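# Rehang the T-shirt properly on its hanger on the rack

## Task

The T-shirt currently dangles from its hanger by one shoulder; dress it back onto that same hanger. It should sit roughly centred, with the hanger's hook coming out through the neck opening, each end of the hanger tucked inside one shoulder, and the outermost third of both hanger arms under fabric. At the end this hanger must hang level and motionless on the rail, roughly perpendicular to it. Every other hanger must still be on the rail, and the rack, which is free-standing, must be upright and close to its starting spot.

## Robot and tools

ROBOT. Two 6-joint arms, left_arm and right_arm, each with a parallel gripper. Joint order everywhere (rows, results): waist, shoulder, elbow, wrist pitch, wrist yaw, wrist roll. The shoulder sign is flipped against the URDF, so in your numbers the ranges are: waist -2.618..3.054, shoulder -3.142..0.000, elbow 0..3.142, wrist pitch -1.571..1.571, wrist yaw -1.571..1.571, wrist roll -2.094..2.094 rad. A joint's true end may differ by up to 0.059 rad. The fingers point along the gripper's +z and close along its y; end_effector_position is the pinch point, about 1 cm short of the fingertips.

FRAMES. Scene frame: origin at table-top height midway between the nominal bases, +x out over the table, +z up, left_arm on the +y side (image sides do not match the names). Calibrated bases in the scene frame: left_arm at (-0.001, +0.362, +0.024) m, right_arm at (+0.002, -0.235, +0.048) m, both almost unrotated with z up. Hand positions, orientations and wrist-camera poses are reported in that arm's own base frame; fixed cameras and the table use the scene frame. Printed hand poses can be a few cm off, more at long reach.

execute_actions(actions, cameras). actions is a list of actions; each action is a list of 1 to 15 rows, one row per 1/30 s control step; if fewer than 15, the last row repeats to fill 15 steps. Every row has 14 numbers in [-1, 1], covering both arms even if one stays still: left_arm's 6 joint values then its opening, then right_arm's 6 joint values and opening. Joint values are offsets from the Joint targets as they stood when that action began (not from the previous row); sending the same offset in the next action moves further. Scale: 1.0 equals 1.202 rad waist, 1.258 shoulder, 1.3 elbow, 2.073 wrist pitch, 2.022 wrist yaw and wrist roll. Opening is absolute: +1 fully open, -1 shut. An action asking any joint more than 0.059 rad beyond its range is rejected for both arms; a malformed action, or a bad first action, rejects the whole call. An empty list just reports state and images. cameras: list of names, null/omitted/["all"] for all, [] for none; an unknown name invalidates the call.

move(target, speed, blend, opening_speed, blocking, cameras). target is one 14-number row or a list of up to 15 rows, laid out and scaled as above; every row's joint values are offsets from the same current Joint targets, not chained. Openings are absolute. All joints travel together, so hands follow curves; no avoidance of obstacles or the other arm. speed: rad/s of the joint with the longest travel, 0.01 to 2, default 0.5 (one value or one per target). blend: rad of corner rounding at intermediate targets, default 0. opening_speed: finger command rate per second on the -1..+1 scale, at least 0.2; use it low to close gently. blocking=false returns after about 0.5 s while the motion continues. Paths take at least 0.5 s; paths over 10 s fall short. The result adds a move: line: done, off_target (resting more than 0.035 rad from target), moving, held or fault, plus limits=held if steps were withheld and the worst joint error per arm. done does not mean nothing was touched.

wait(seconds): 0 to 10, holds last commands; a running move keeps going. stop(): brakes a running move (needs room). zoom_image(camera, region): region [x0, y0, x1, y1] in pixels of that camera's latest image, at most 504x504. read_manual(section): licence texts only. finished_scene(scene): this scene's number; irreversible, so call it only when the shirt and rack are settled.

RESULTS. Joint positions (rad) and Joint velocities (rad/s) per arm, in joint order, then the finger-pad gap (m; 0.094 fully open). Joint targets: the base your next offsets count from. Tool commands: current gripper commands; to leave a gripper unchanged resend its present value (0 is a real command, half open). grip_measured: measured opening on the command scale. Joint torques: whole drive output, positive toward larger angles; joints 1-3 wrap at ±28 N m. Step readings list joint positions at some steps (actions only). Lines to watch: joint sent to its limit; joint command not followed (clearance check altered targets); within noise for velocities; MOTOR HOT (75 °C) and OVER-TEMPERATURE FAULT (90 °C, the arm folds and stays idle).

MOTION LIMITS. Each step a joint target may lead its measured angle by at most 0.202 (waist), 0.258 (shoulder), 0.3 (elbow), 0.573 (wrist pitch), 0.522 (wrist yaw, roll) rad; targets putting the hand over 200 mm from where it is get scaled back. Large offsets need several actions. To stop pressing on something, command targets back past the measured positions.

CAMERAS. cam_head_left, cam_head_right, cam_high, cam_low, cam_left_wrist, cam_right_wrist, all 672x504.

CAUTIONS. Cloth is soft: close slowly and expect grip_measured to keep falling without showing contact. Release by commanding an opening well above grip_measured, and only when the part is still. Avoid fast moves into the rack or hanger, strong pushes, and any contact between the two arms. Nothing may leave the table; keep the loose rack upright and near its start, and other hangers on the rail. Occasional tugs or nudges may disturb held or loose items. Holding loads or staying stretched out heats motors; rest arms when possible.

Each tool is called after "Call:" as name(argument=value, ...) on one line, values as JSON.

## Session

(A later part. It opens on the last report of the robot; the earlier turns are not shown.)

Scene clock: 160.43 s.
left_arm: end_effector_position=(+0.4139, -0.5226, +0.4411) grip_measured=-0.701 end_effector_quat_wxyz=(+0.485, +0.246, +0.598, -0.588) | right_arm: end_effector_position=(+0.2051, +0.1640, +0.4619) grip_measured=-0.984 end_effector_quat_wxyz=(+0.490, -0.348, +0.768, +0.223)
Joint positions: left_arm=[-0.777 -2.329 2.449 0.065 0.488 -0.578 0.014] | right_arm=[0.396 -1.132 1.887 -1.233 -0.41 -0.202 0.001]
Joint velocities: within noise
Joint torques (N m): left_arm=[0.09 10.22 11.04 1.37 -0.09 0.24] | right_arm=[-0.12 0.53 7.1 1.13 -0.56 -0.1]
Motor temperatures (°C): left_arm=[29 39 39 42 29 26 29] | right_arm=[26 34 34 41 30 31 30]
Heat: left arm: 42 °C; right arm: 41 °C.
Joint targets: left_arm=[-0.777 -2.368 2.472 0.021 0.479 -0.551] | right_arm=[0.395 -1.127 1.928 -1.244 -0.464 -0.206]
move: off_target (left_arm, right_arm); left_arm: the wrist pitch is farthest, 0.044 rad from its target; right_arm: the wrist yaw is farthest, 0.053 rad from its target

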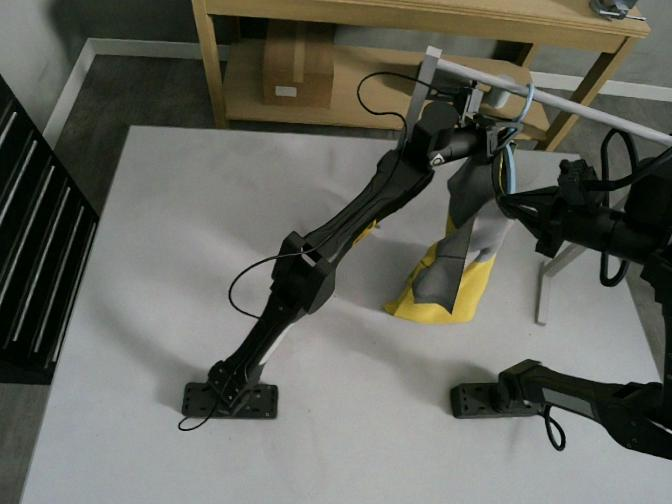

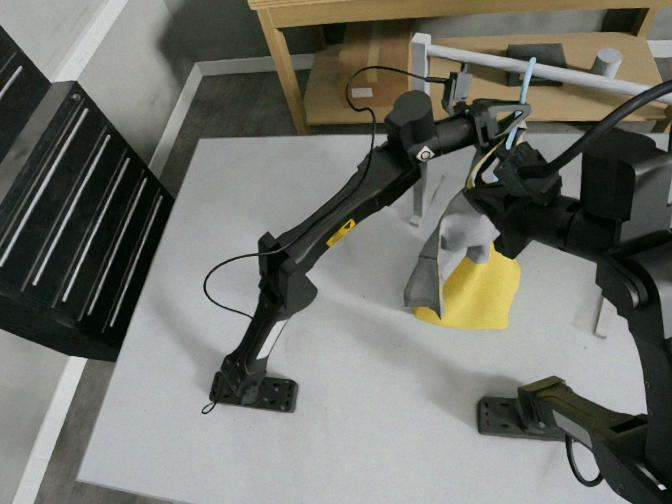

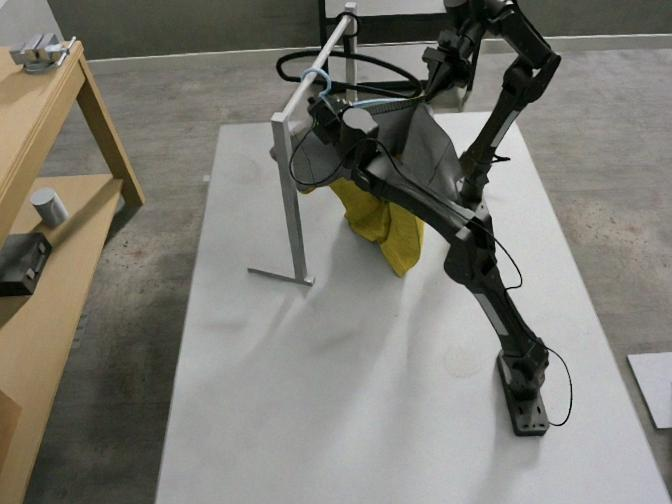

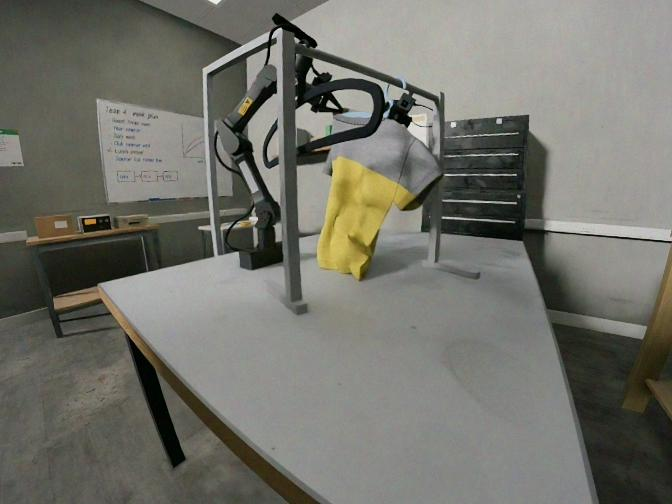

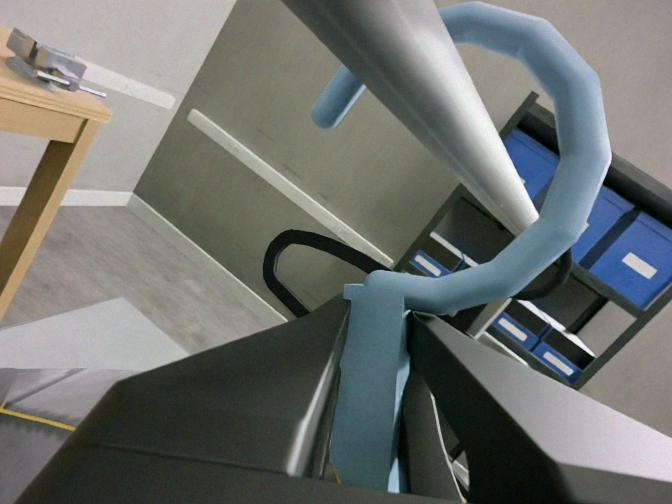

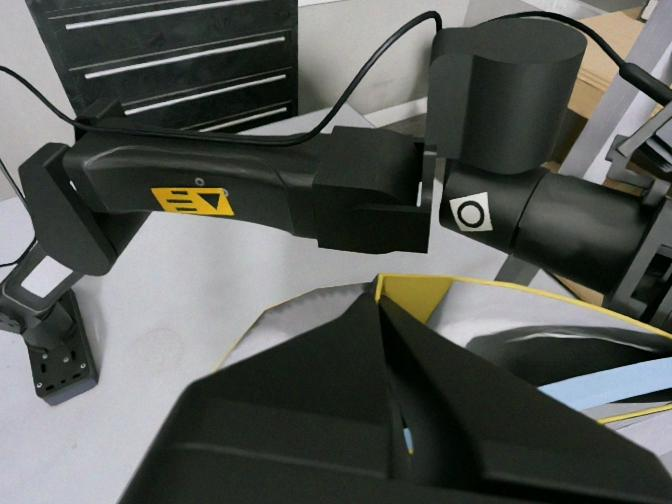

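Call:
move(target=[0,0,0,0,0,0,-0.9, -0.412,-0.280,0.159,-0.032,-0.208,-0.173,-1], speed=0.6)

Call:
zoom_image(camera="cam_high", region=[260, 60, 460, 220])

Call:
zoom_image(camera="cam_head_left", region=[400, 60, 600, 280])

Call:
zoom_image(camera="cam_low", region=[280, 60, 480, 300])

Scene clock: 163.40 s.
left_arm: end_effector_position=(+0.4178, -0.5223, +0.4382) grip_measured=-0.704 end_effector_quat_wxyz=(+0.495, +0.249, +0.599, -0.577) | right_arm: end_effector_position=(+0.3178, +0.1061, +0.4559) grip_measured=-0.984 end_effector_quat_wxyz=(+0.491, -0.357, +0.760, +0.233)
Joint positions: left_arm=[-0.776 -2.332 2.449 0.062 0.474 -0.549 0.014] | right_arm=[-0.096 -1.481 2.101 -1.297 -0.858 -0.543 0.001]
Joint velocities: within noise
Joint torques (N m): left_arm=[-0.06 10.66 11.21 1.39 -0.1 0.03] | right_arm=[-0.38 3.99 6.86 0.92 -0.45 -0.13]
Motor temperatures (°C): left_arm=[29 39 39 41 29 26 29] | right_arm=[26 34 34 41 30 31 30]
Heat: left arm: 41 °C; right arm: 41 °C.
Joint targets: left_arm=[-0.776 -2.368 2.472 0.021 0.479 -0.551] | right_arm=[-0.100 -1.479 2.134 -1.310 -0.884 -0.556]
move: off_target (left_arm); left_arm: the wrist pitch is farthest, 0.041 rad from its target

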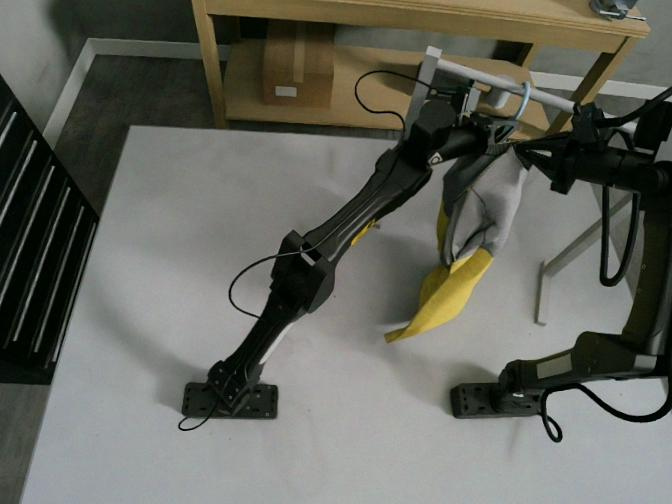

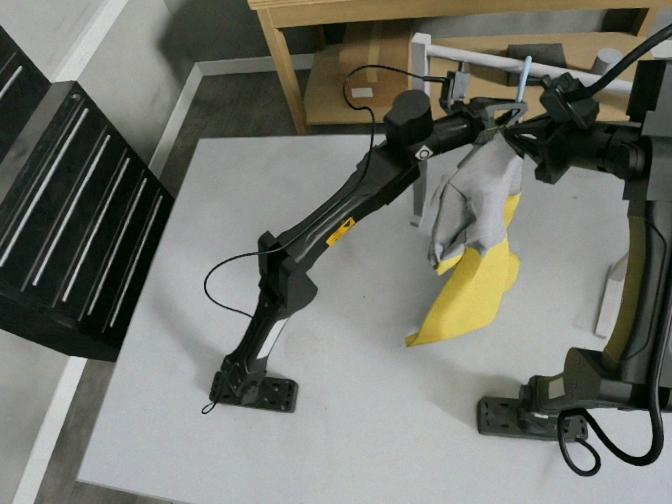

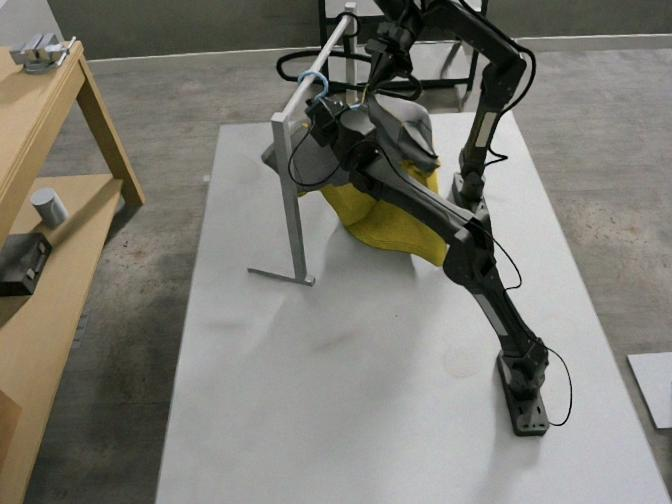

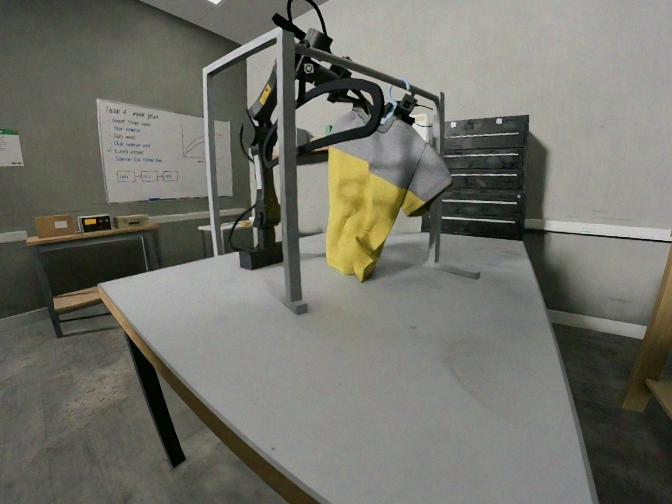

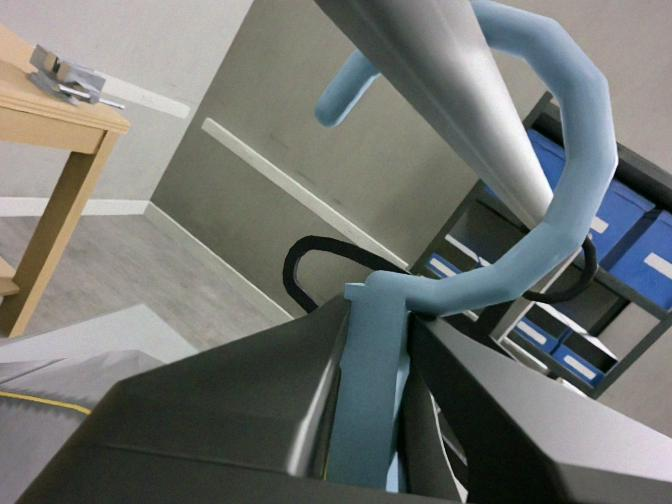

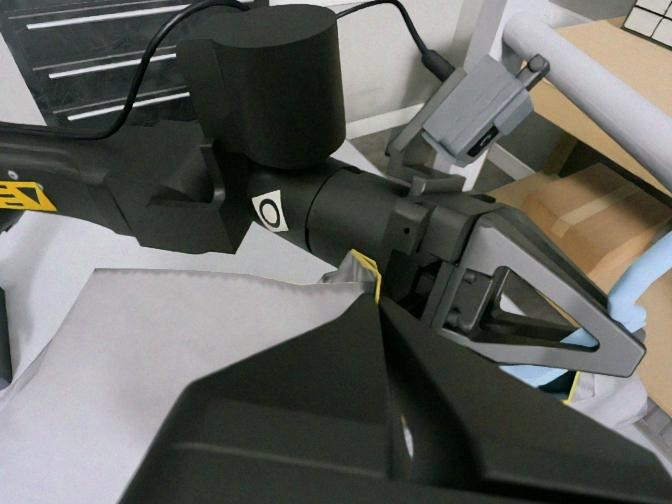

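Scaled by 2.520 from the camera's 672x504 image, which has a finer 960x720 frame.

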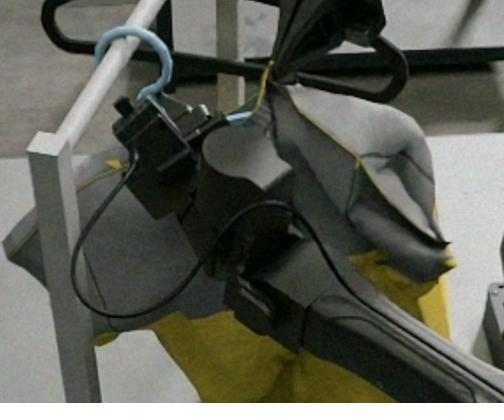

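Scaled by 2.291 from the camera's 672x504 image, which has a finer 960x720 frame.

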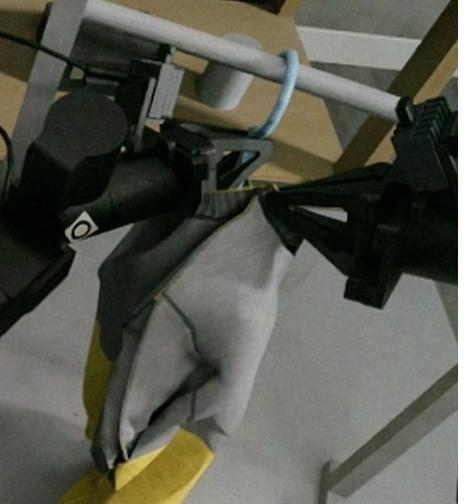

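Scaled by 2.100 from the camera's 672x504 image, which has a finer 960x720 frame.

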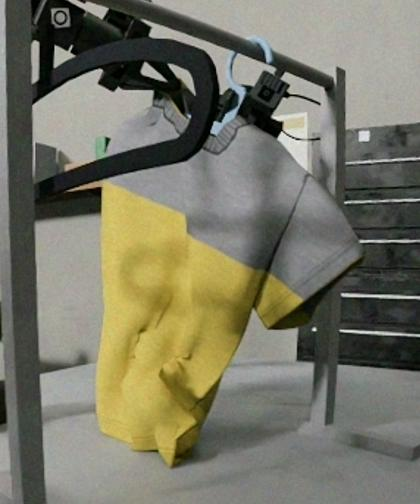

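Call:
move(target=[[0,0,0,0,0,0,-0.9, 0.012,0.062,-0.142,0.051,0.013,0.003,-1],[0,0,0,0,0,0,-0.9, 0.012,0.062,-0.142,0.051,0.013,0.003,-0.55]], speed=0.4, opening_speed=1.0)

Call:
zoom_image(camera="cam_head_left", region=[400, 60, 600, 280])

Scene clock: 165.80 s.
left_arm: end_effector_position=(+0.4178, -0.5223, +0.4382) grip_measured=-0.704 end_effector_quat_wxyz=(+0.496, +0.250, +0.599, -0.577) | right_arm: end_effector_position=(+0.3149, +0.1071, +0.4359) grip_measured=-0.552 end_effector_quat_wxyz=(+0.482, -0.358, +0.764, +0.236)
Joint positions: left_arm=[-0.776 -2.332 2.449 0.062 0.474 -0.547 0.014] | right_arm=[-0.092 -1.425 1.963 -1.242 -0.855 -0.551 0.021]
Joint velocities: within noise
Joint torques (N m): left_arm=[-0.18 10.61 11.25 1.34 -0.02 0.05] | right_arm=[0.42 5.83 3.82 1.33 -0.21 -0.06]
Motor temperatures (°C): left_arm=[29 40 39 41 29 26 29] | right_arm=[26 34 34 41 30 31 30]
Heat: left arm: 41 °C; right arm: 41 °C.
Joint targets: left_arm=[-0.776 -2.368 2.472 0.021 0.479 -0.551] | right_arm=[-0.086 -1.401 1.950 -1.204 -0.858 -0.550]
move: off_target (left_arm, right_arm); target 2's new numbers were sent with right_arm's wrist pitch 0.041 rad from that target; left_arm: the wrist pitch is farthest, 0.041 rad from its target; right_arm: the wrist pitch is farthest, 0.038 rad from its target

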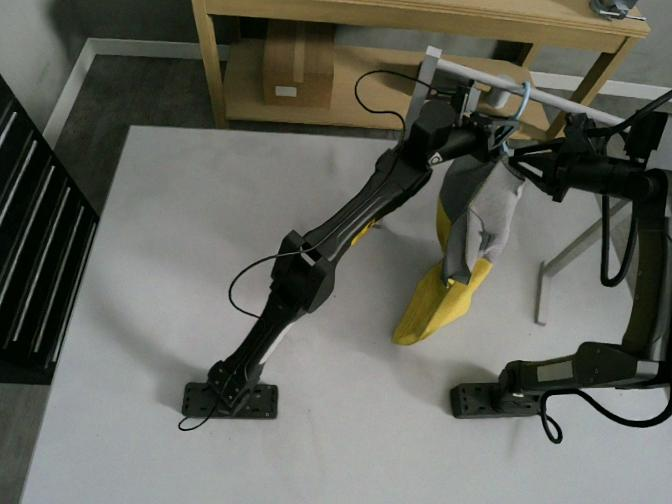

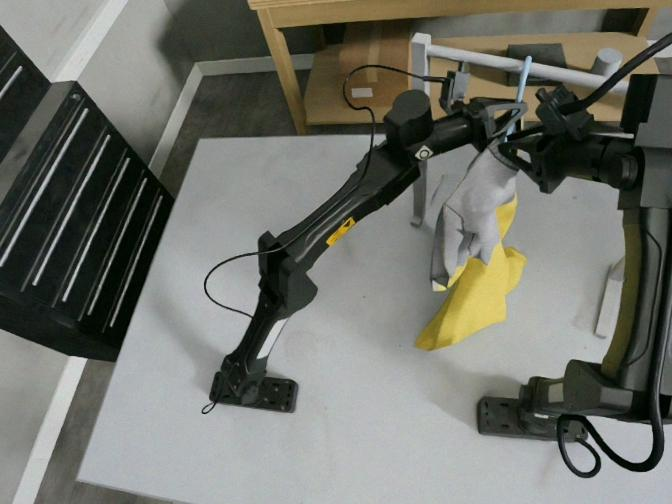

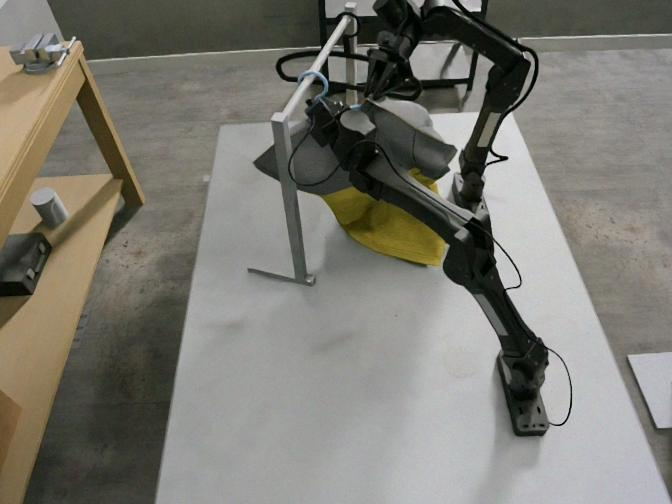

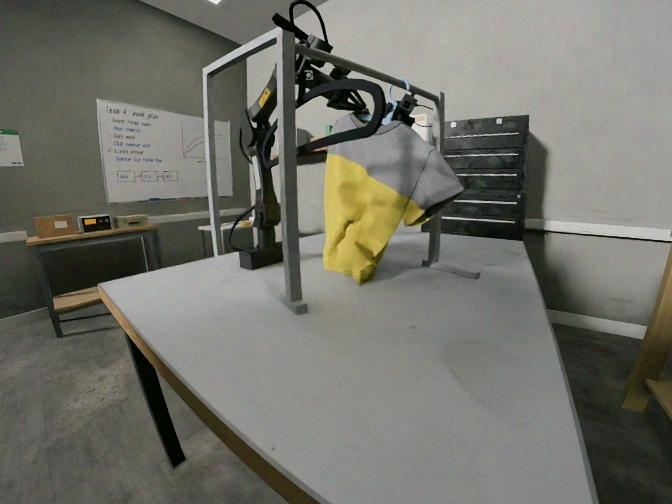

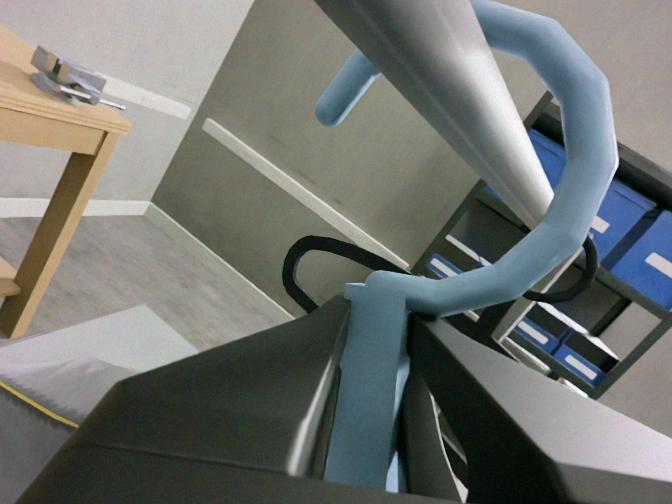

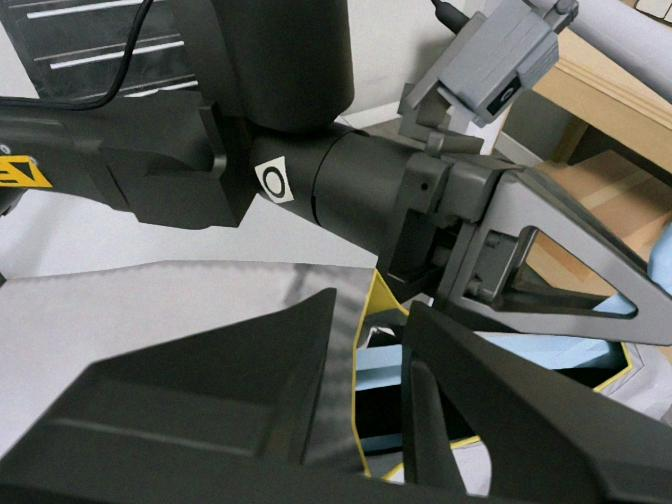

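Scaled by 2.291 from the camera's 672x504 image, which has a finer 960x720 frame.

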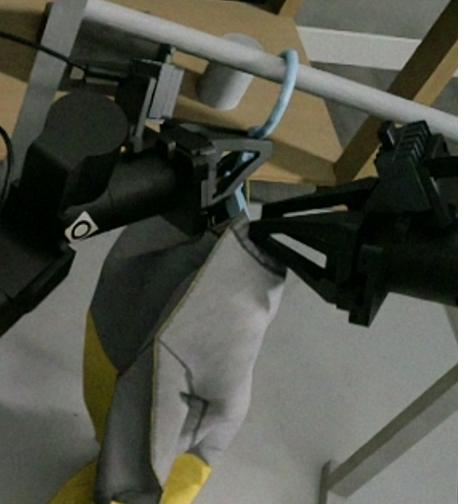

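Call:
move(target=[0,0,0,0,0,0,-0.9, -0.352,0.271,-0.223,0.132,-0.127,0.099,-0.55], speed=0.6)

Call:
zoom_image(camera="cam_head_left", region=[400, 60, 600, 280])

Call:
zoom_image(camera="cam_low", region=[280, 60, 480, 300])

Scene clock: 168.17 s.
left_arm: end_effector_position=(+0.4178, -0.5223, +0.4382) grip_measured=-0.704 end_effector_quat_wxyz=(+0.496, +0.250, +0.599, -0.577) | right_arm: end_effector_position=(+0.2518, +0.0429, +0.4866) grip_measured=-0.552 end_effector_quat_wxyz=(+0.622, -0.247, +0.720, +0.182)
Joint positions: left_arm=[-0.776 -2.332 2.449 0.062 0.474 -0.547 0.014] | right_arm=[-0.504 -1.062 1.676 -0.969 -1.093 -0.364 0.021]
Joint velocities: within noise
Joint torques (N m): left_arm=[-0.14 10.56 11.33 1.36 -0.03 0.03] | right_arm=[-0.39 0.1 3.37 1.38 -0.3 0.06]
Motor temperatures (°C): left_arm=[29 40 39 41 29 26 29] | right_arm=[26 34 34 41 30 31 30]
Heat: left arm: 41 °C; right arm: 41 °C.
Joint targets: left_arm=[-0.776 -2.368 2.472 0.021 0.479 -0.551] | right_arm=[-0.509 -1.060 1.660 -0.931 -1.115 -0.350]
move: off_target (left_arm, right_arm); left_arm: the wrist pitch is farthest, 0.041 rad from its target; right_arm: the wrist pitch is farthest, 0.038 rad from its target

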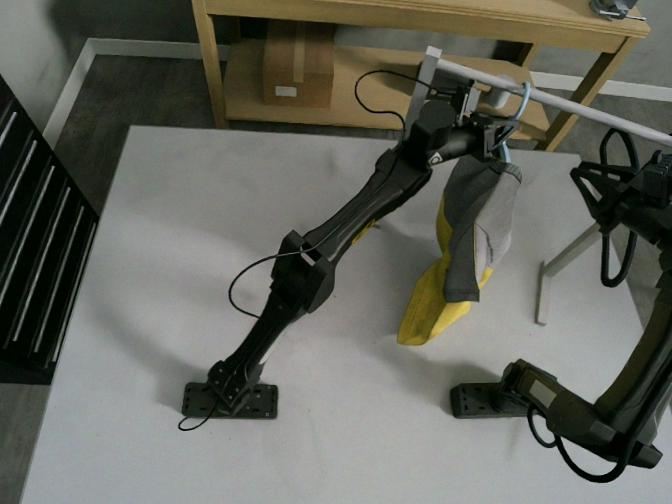

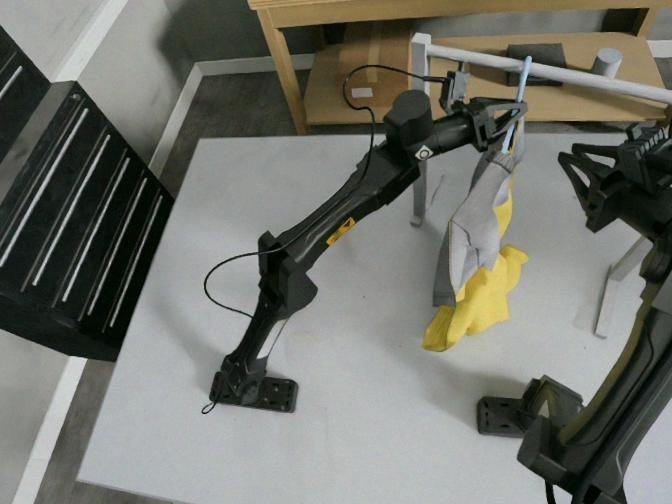

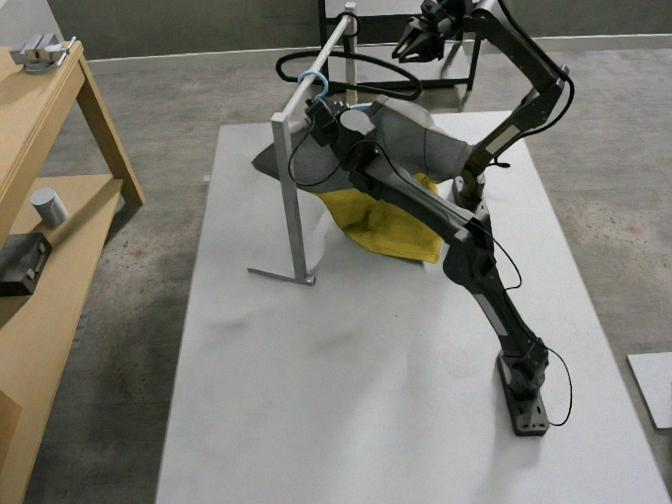

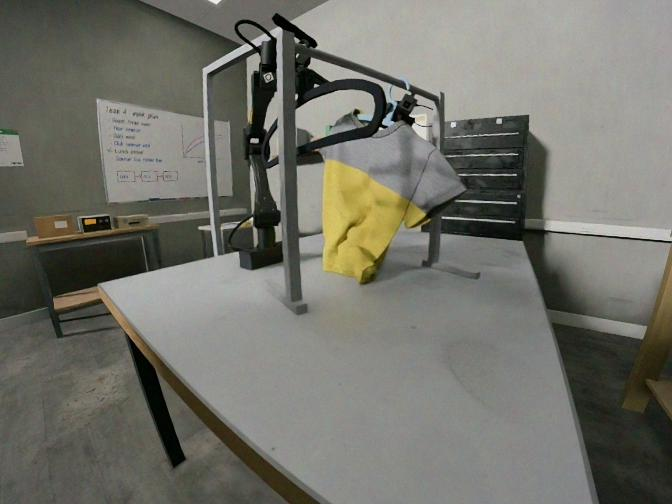

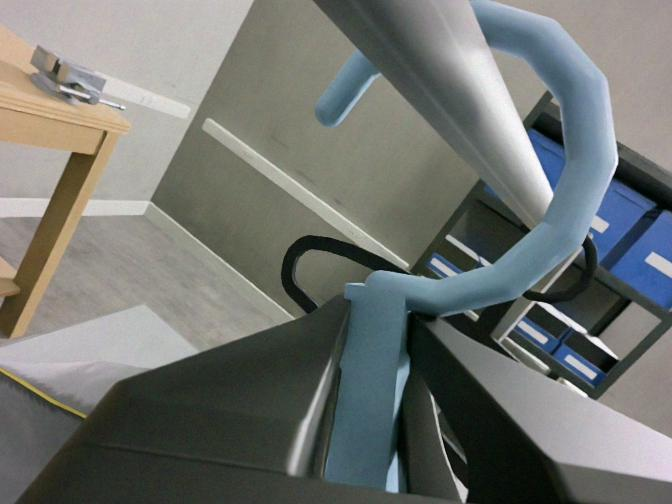

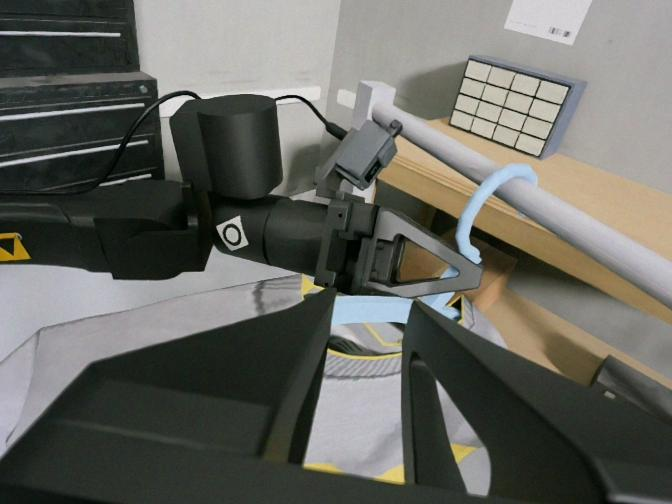

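Scaled by 2.291 from the camera's 672x504 image, which has a finer 960x720 frame.

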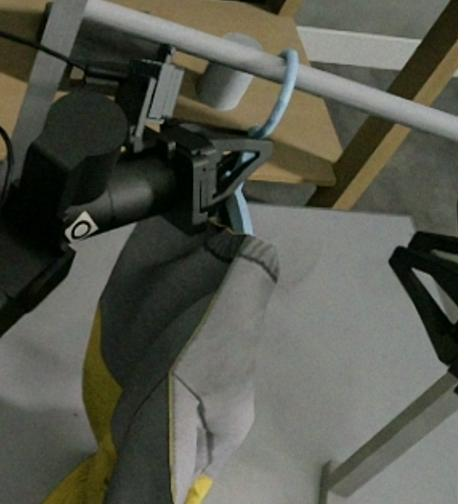

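Scaled by 2.100 from the camera's 672x504 image, which has a finer 960x720 frame.

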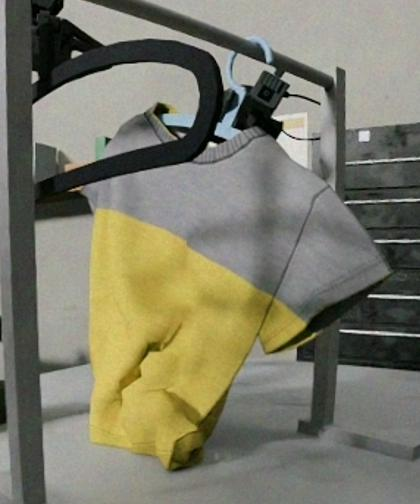

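Call:
move(target=[[-0.005,-0.043,0.028,0.014,-0.039,0.134,-0.9, 0,0,0,0,0,0,-0.55],[-0.005,-0.043,0.028,0.014,-0.039,0.134,-0.5, 0,0,0,0,0,0,-0.55]], speed=0.25, opening_speed=0.6)

Call:
zoom_image(camera="cam_low", region=[280, 60, 480, 300])

Call:
zoom_image(camera="cam_high", region=[260, 60, 460, 220])

Call:
zoom_image(camera="cam_right_wrist", region=[240, 120, 620, 420])

Scene clock: 173.00 s.
left_arm: end_effector_position=(+0.4346, -0.5261, +0.4264) grip_measured=-0.503 end_effector_quat_wxyz=(+0.577, +0.302, +0.575, -0.495) | right_arm: end_effector_position=(+0.2518, +0.0431, +0.4869) grip_measured=-0.552 end_effector_quat_wxyz=(+0.623, -0.247, +0.720, +0.182)
Joint positions: left_arm=[-0.778 -2.38 2.489 0.062 0.409 -0.293 0.023] | right_arm=[-0.504 -1.062 1.676 -0.967 -1.095 -0.362 0.021]
Joint velocities: within noise
Joint torques (N m): left_arm=[-0.58 10.58 10.91 1.68 -0.09 0.1] | right_arm=[-0.38 0.12 3.34 1.39 -0.31 0.06]
Motor temperatures (°C): left_arm=[29 40 39 41 29 26 29] | right_arm=[26 34 34 41 29 31 29]
Heat: left arm: 41 °C; right arm: 41 °C.
Joint targets: left_arm=[-0.782 -2.423 2.508 0.050 0.400 -0.280] | right_arm=[-0.509 -1.060 1.660 -0.931 -1.115 -0.350]
move: off_target (left_arm, right_arm); target 2's new numbers were sent with left_arm's shoulder 0.052 rad from that target; left_arm: the shoulder is farthest, 0.042 rad from its target; right_arm: the wrist pitch is farthest, 0.036 rad from its target

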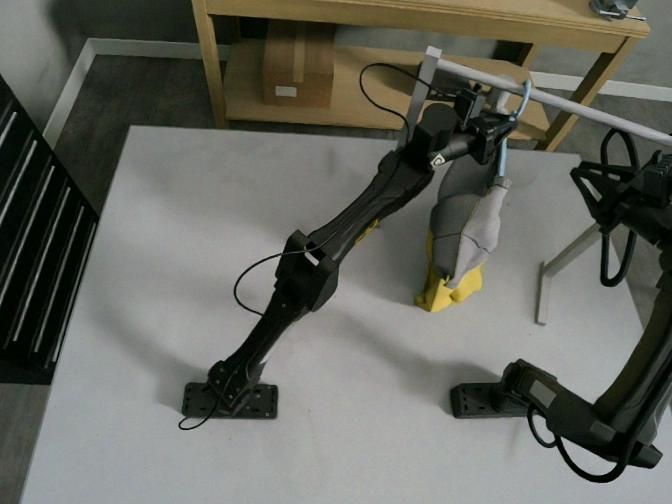

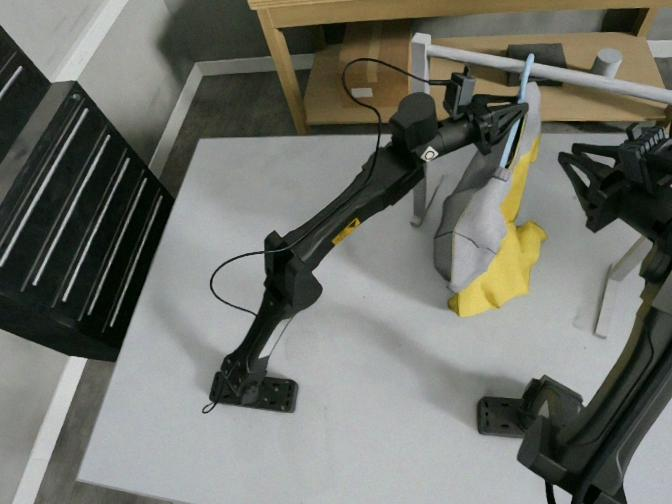

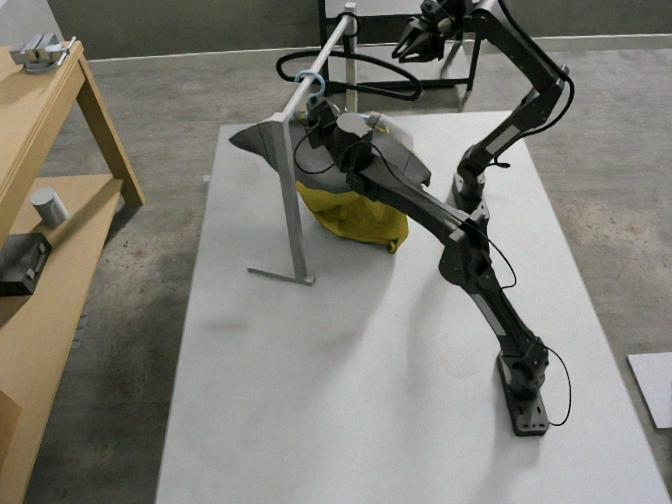

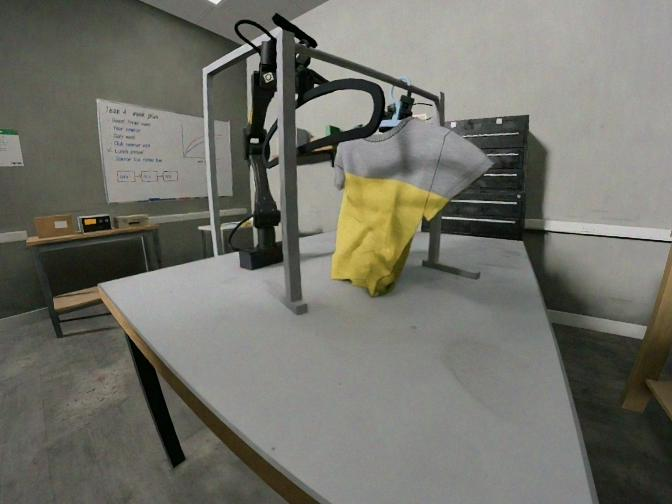

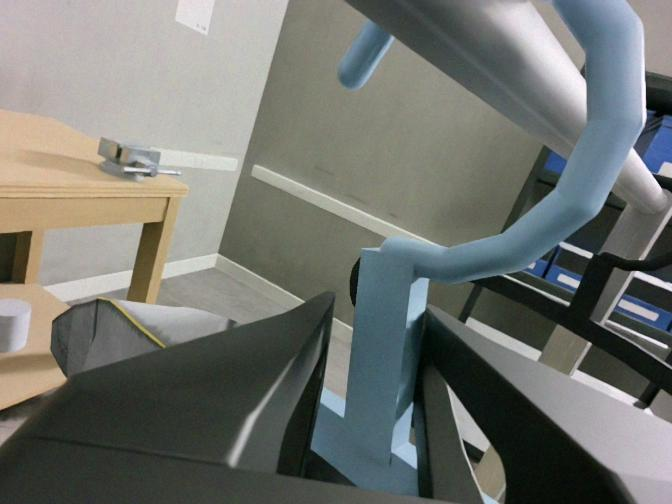

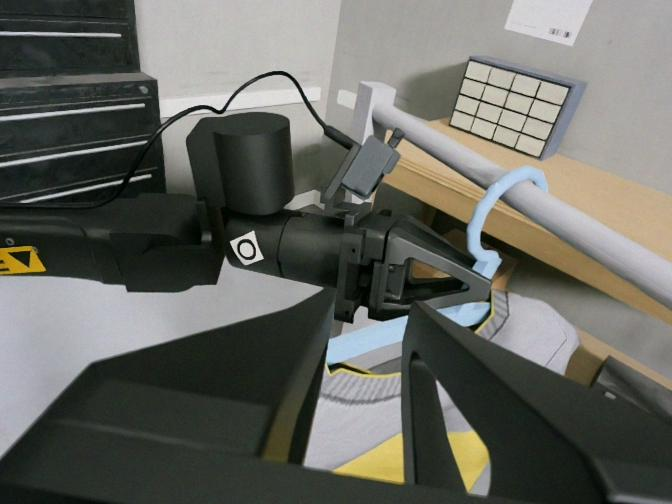

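Scaled by 2.100 from the camera's 672x504 image, which has a finer 960x720 frame.

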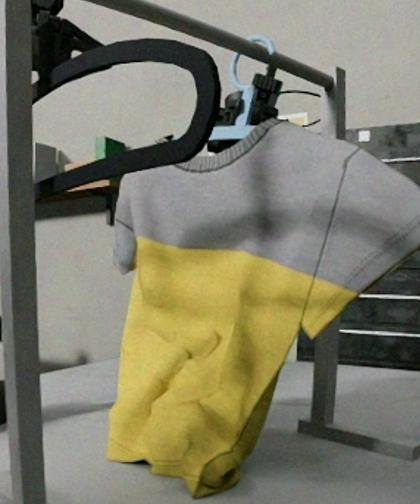

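Scaled by 2.520 from the camera's 672x504 image, which has a finer 960x720 frame.

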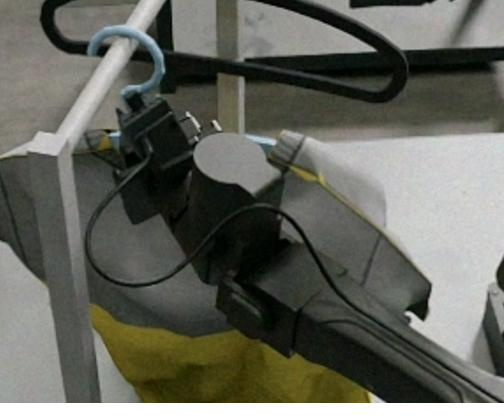

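Scaled by 1.326 from the camera's 672x504 image, which has a finer 960x720 frame.

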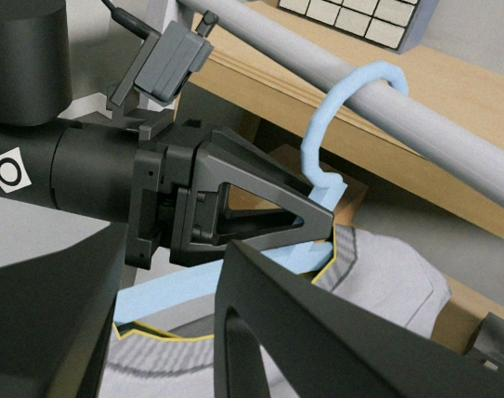

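Call:
move(target=[[0.040,0.217,-0.360,0.097,0.0235,0,-0.5, 0,0,0,0,0,0,-0.55],[0.081,0.388,-0.614,0.154,0.047,0,-0.5, 0,0,0,0,0,0,-0.55]], speed=0.6, blend=0.1)

Call:
zoom_image(camera="cam_low", region=[280, 60, 480, 300])

Call:
zoom_image(camera="cam_high", region=[220, 60, 460, 240])

Call:
zoom_image(camera="cam_head_left", region=[400, 60, 600, 280])

Call:
zoom_image(camera="cam_right_wrist", region=[240, 120, 620, 420])

Scene clock: 175.73 s.
left_arm: end_effector_position=(+0.4103, -0.4458, +0.3891) grip_measured=-0.503 end_effector_quat_wxyz=(+0.559, +0.305, +0.600, -0.483) | right_arm: end_effector_position=(+0.2518, +0.0431, +0.4869) grip_measured=-0.552 end_effector_quat_wxyz=(+0.623, -0.247, +0.720, +0.182)
Joint positions: left_arm=[-0.689 -1.966 1.737 0.335 0.491 -0.293 0.023] | right_arm=[-0.504 -1.062 1.676 -0.967 -1.095 -0.362 0.021]
Joint velocities: within noise
Joint torques (N m): left_arm=[0.2 13.56 7.13 2.16 0.08 0.11] | right_arm=[-0.39 0.12 3.36 1.38 -0.3 0.06]
Motor temperatures (°C): left_arm=[29 41 39 41 29 26 29] | right_arm=[26 34 34 41 29 31 29]
Heat: left arm: 41 °C; right arm: 41 °C.
Joint targets: left_arm=[-0.685 -1.934 1.710 0.369 0.495 -0.280] | right_arm=[-0.509 -1.060 1.660 -0.931 -1.115 -0.350]
move: off_target (right_arm); right_arm: the wrist pitch is farthest, 0.036 rad from its target

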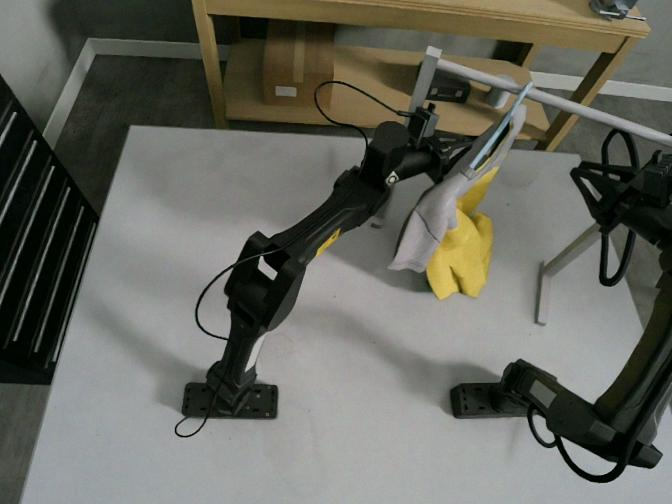

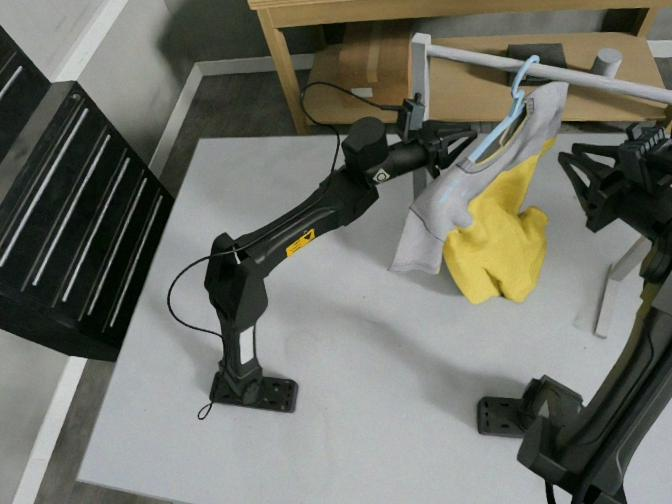

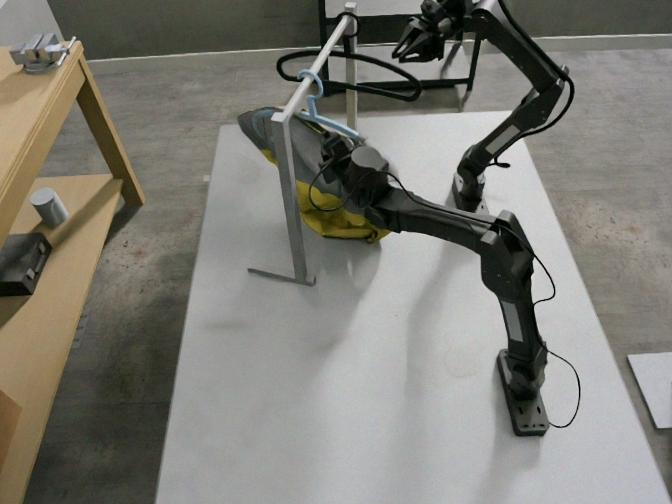

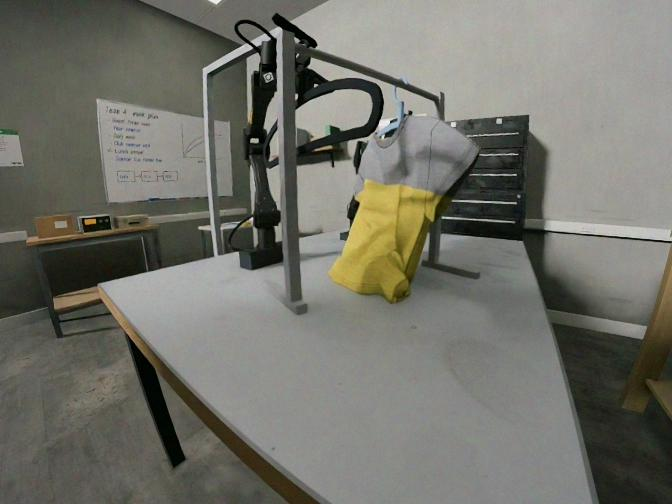

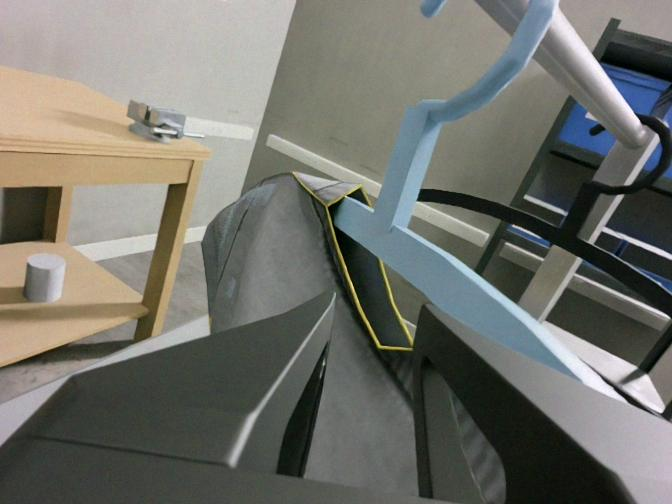

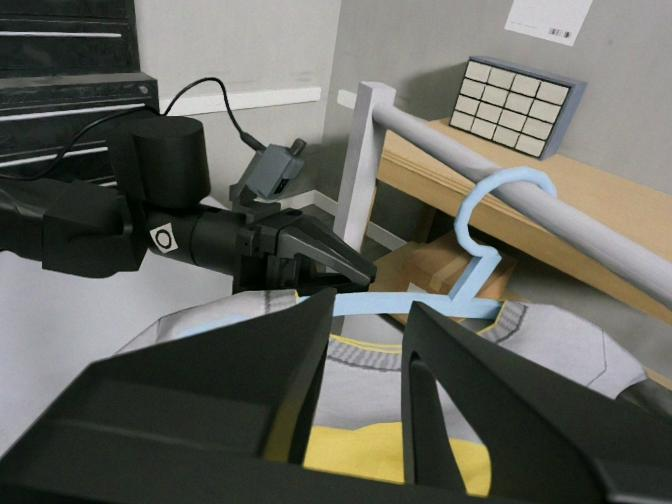

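Scaled by 2.100 from the camera's 672x504 image, which has a finer 960x720 frame.

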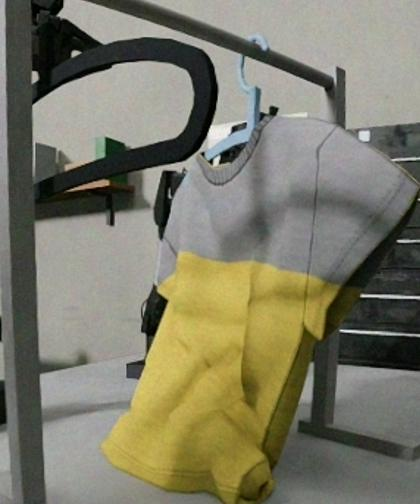

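Scaled by 2.100 from the camera's 672x504 image, which has a finer 960x720 frame.

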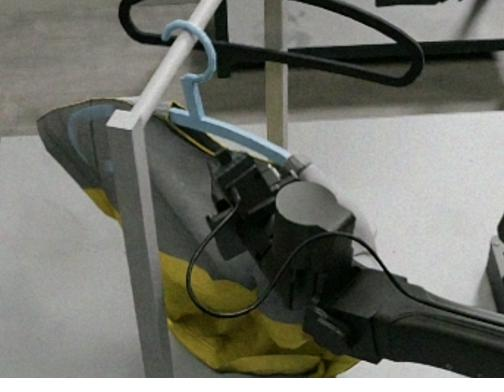

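Scaled by 2.291 from the camera's 672x504 image, which has a finer 960x720 frame.

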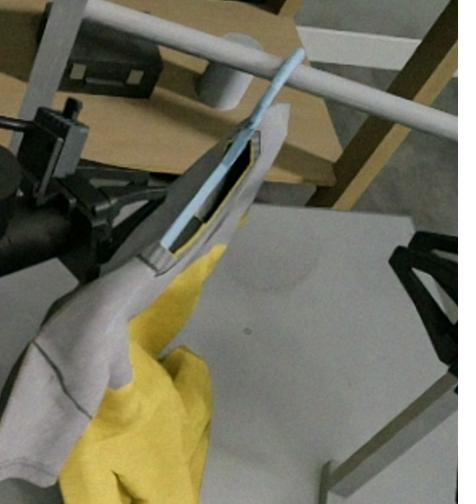

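Scaled by 1.326 from the camera's 672x504 image, which has a finer 960x720 frame.

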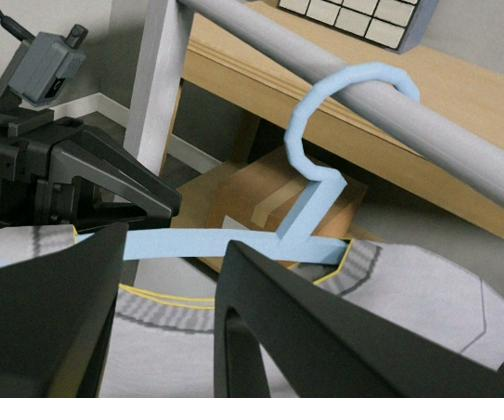

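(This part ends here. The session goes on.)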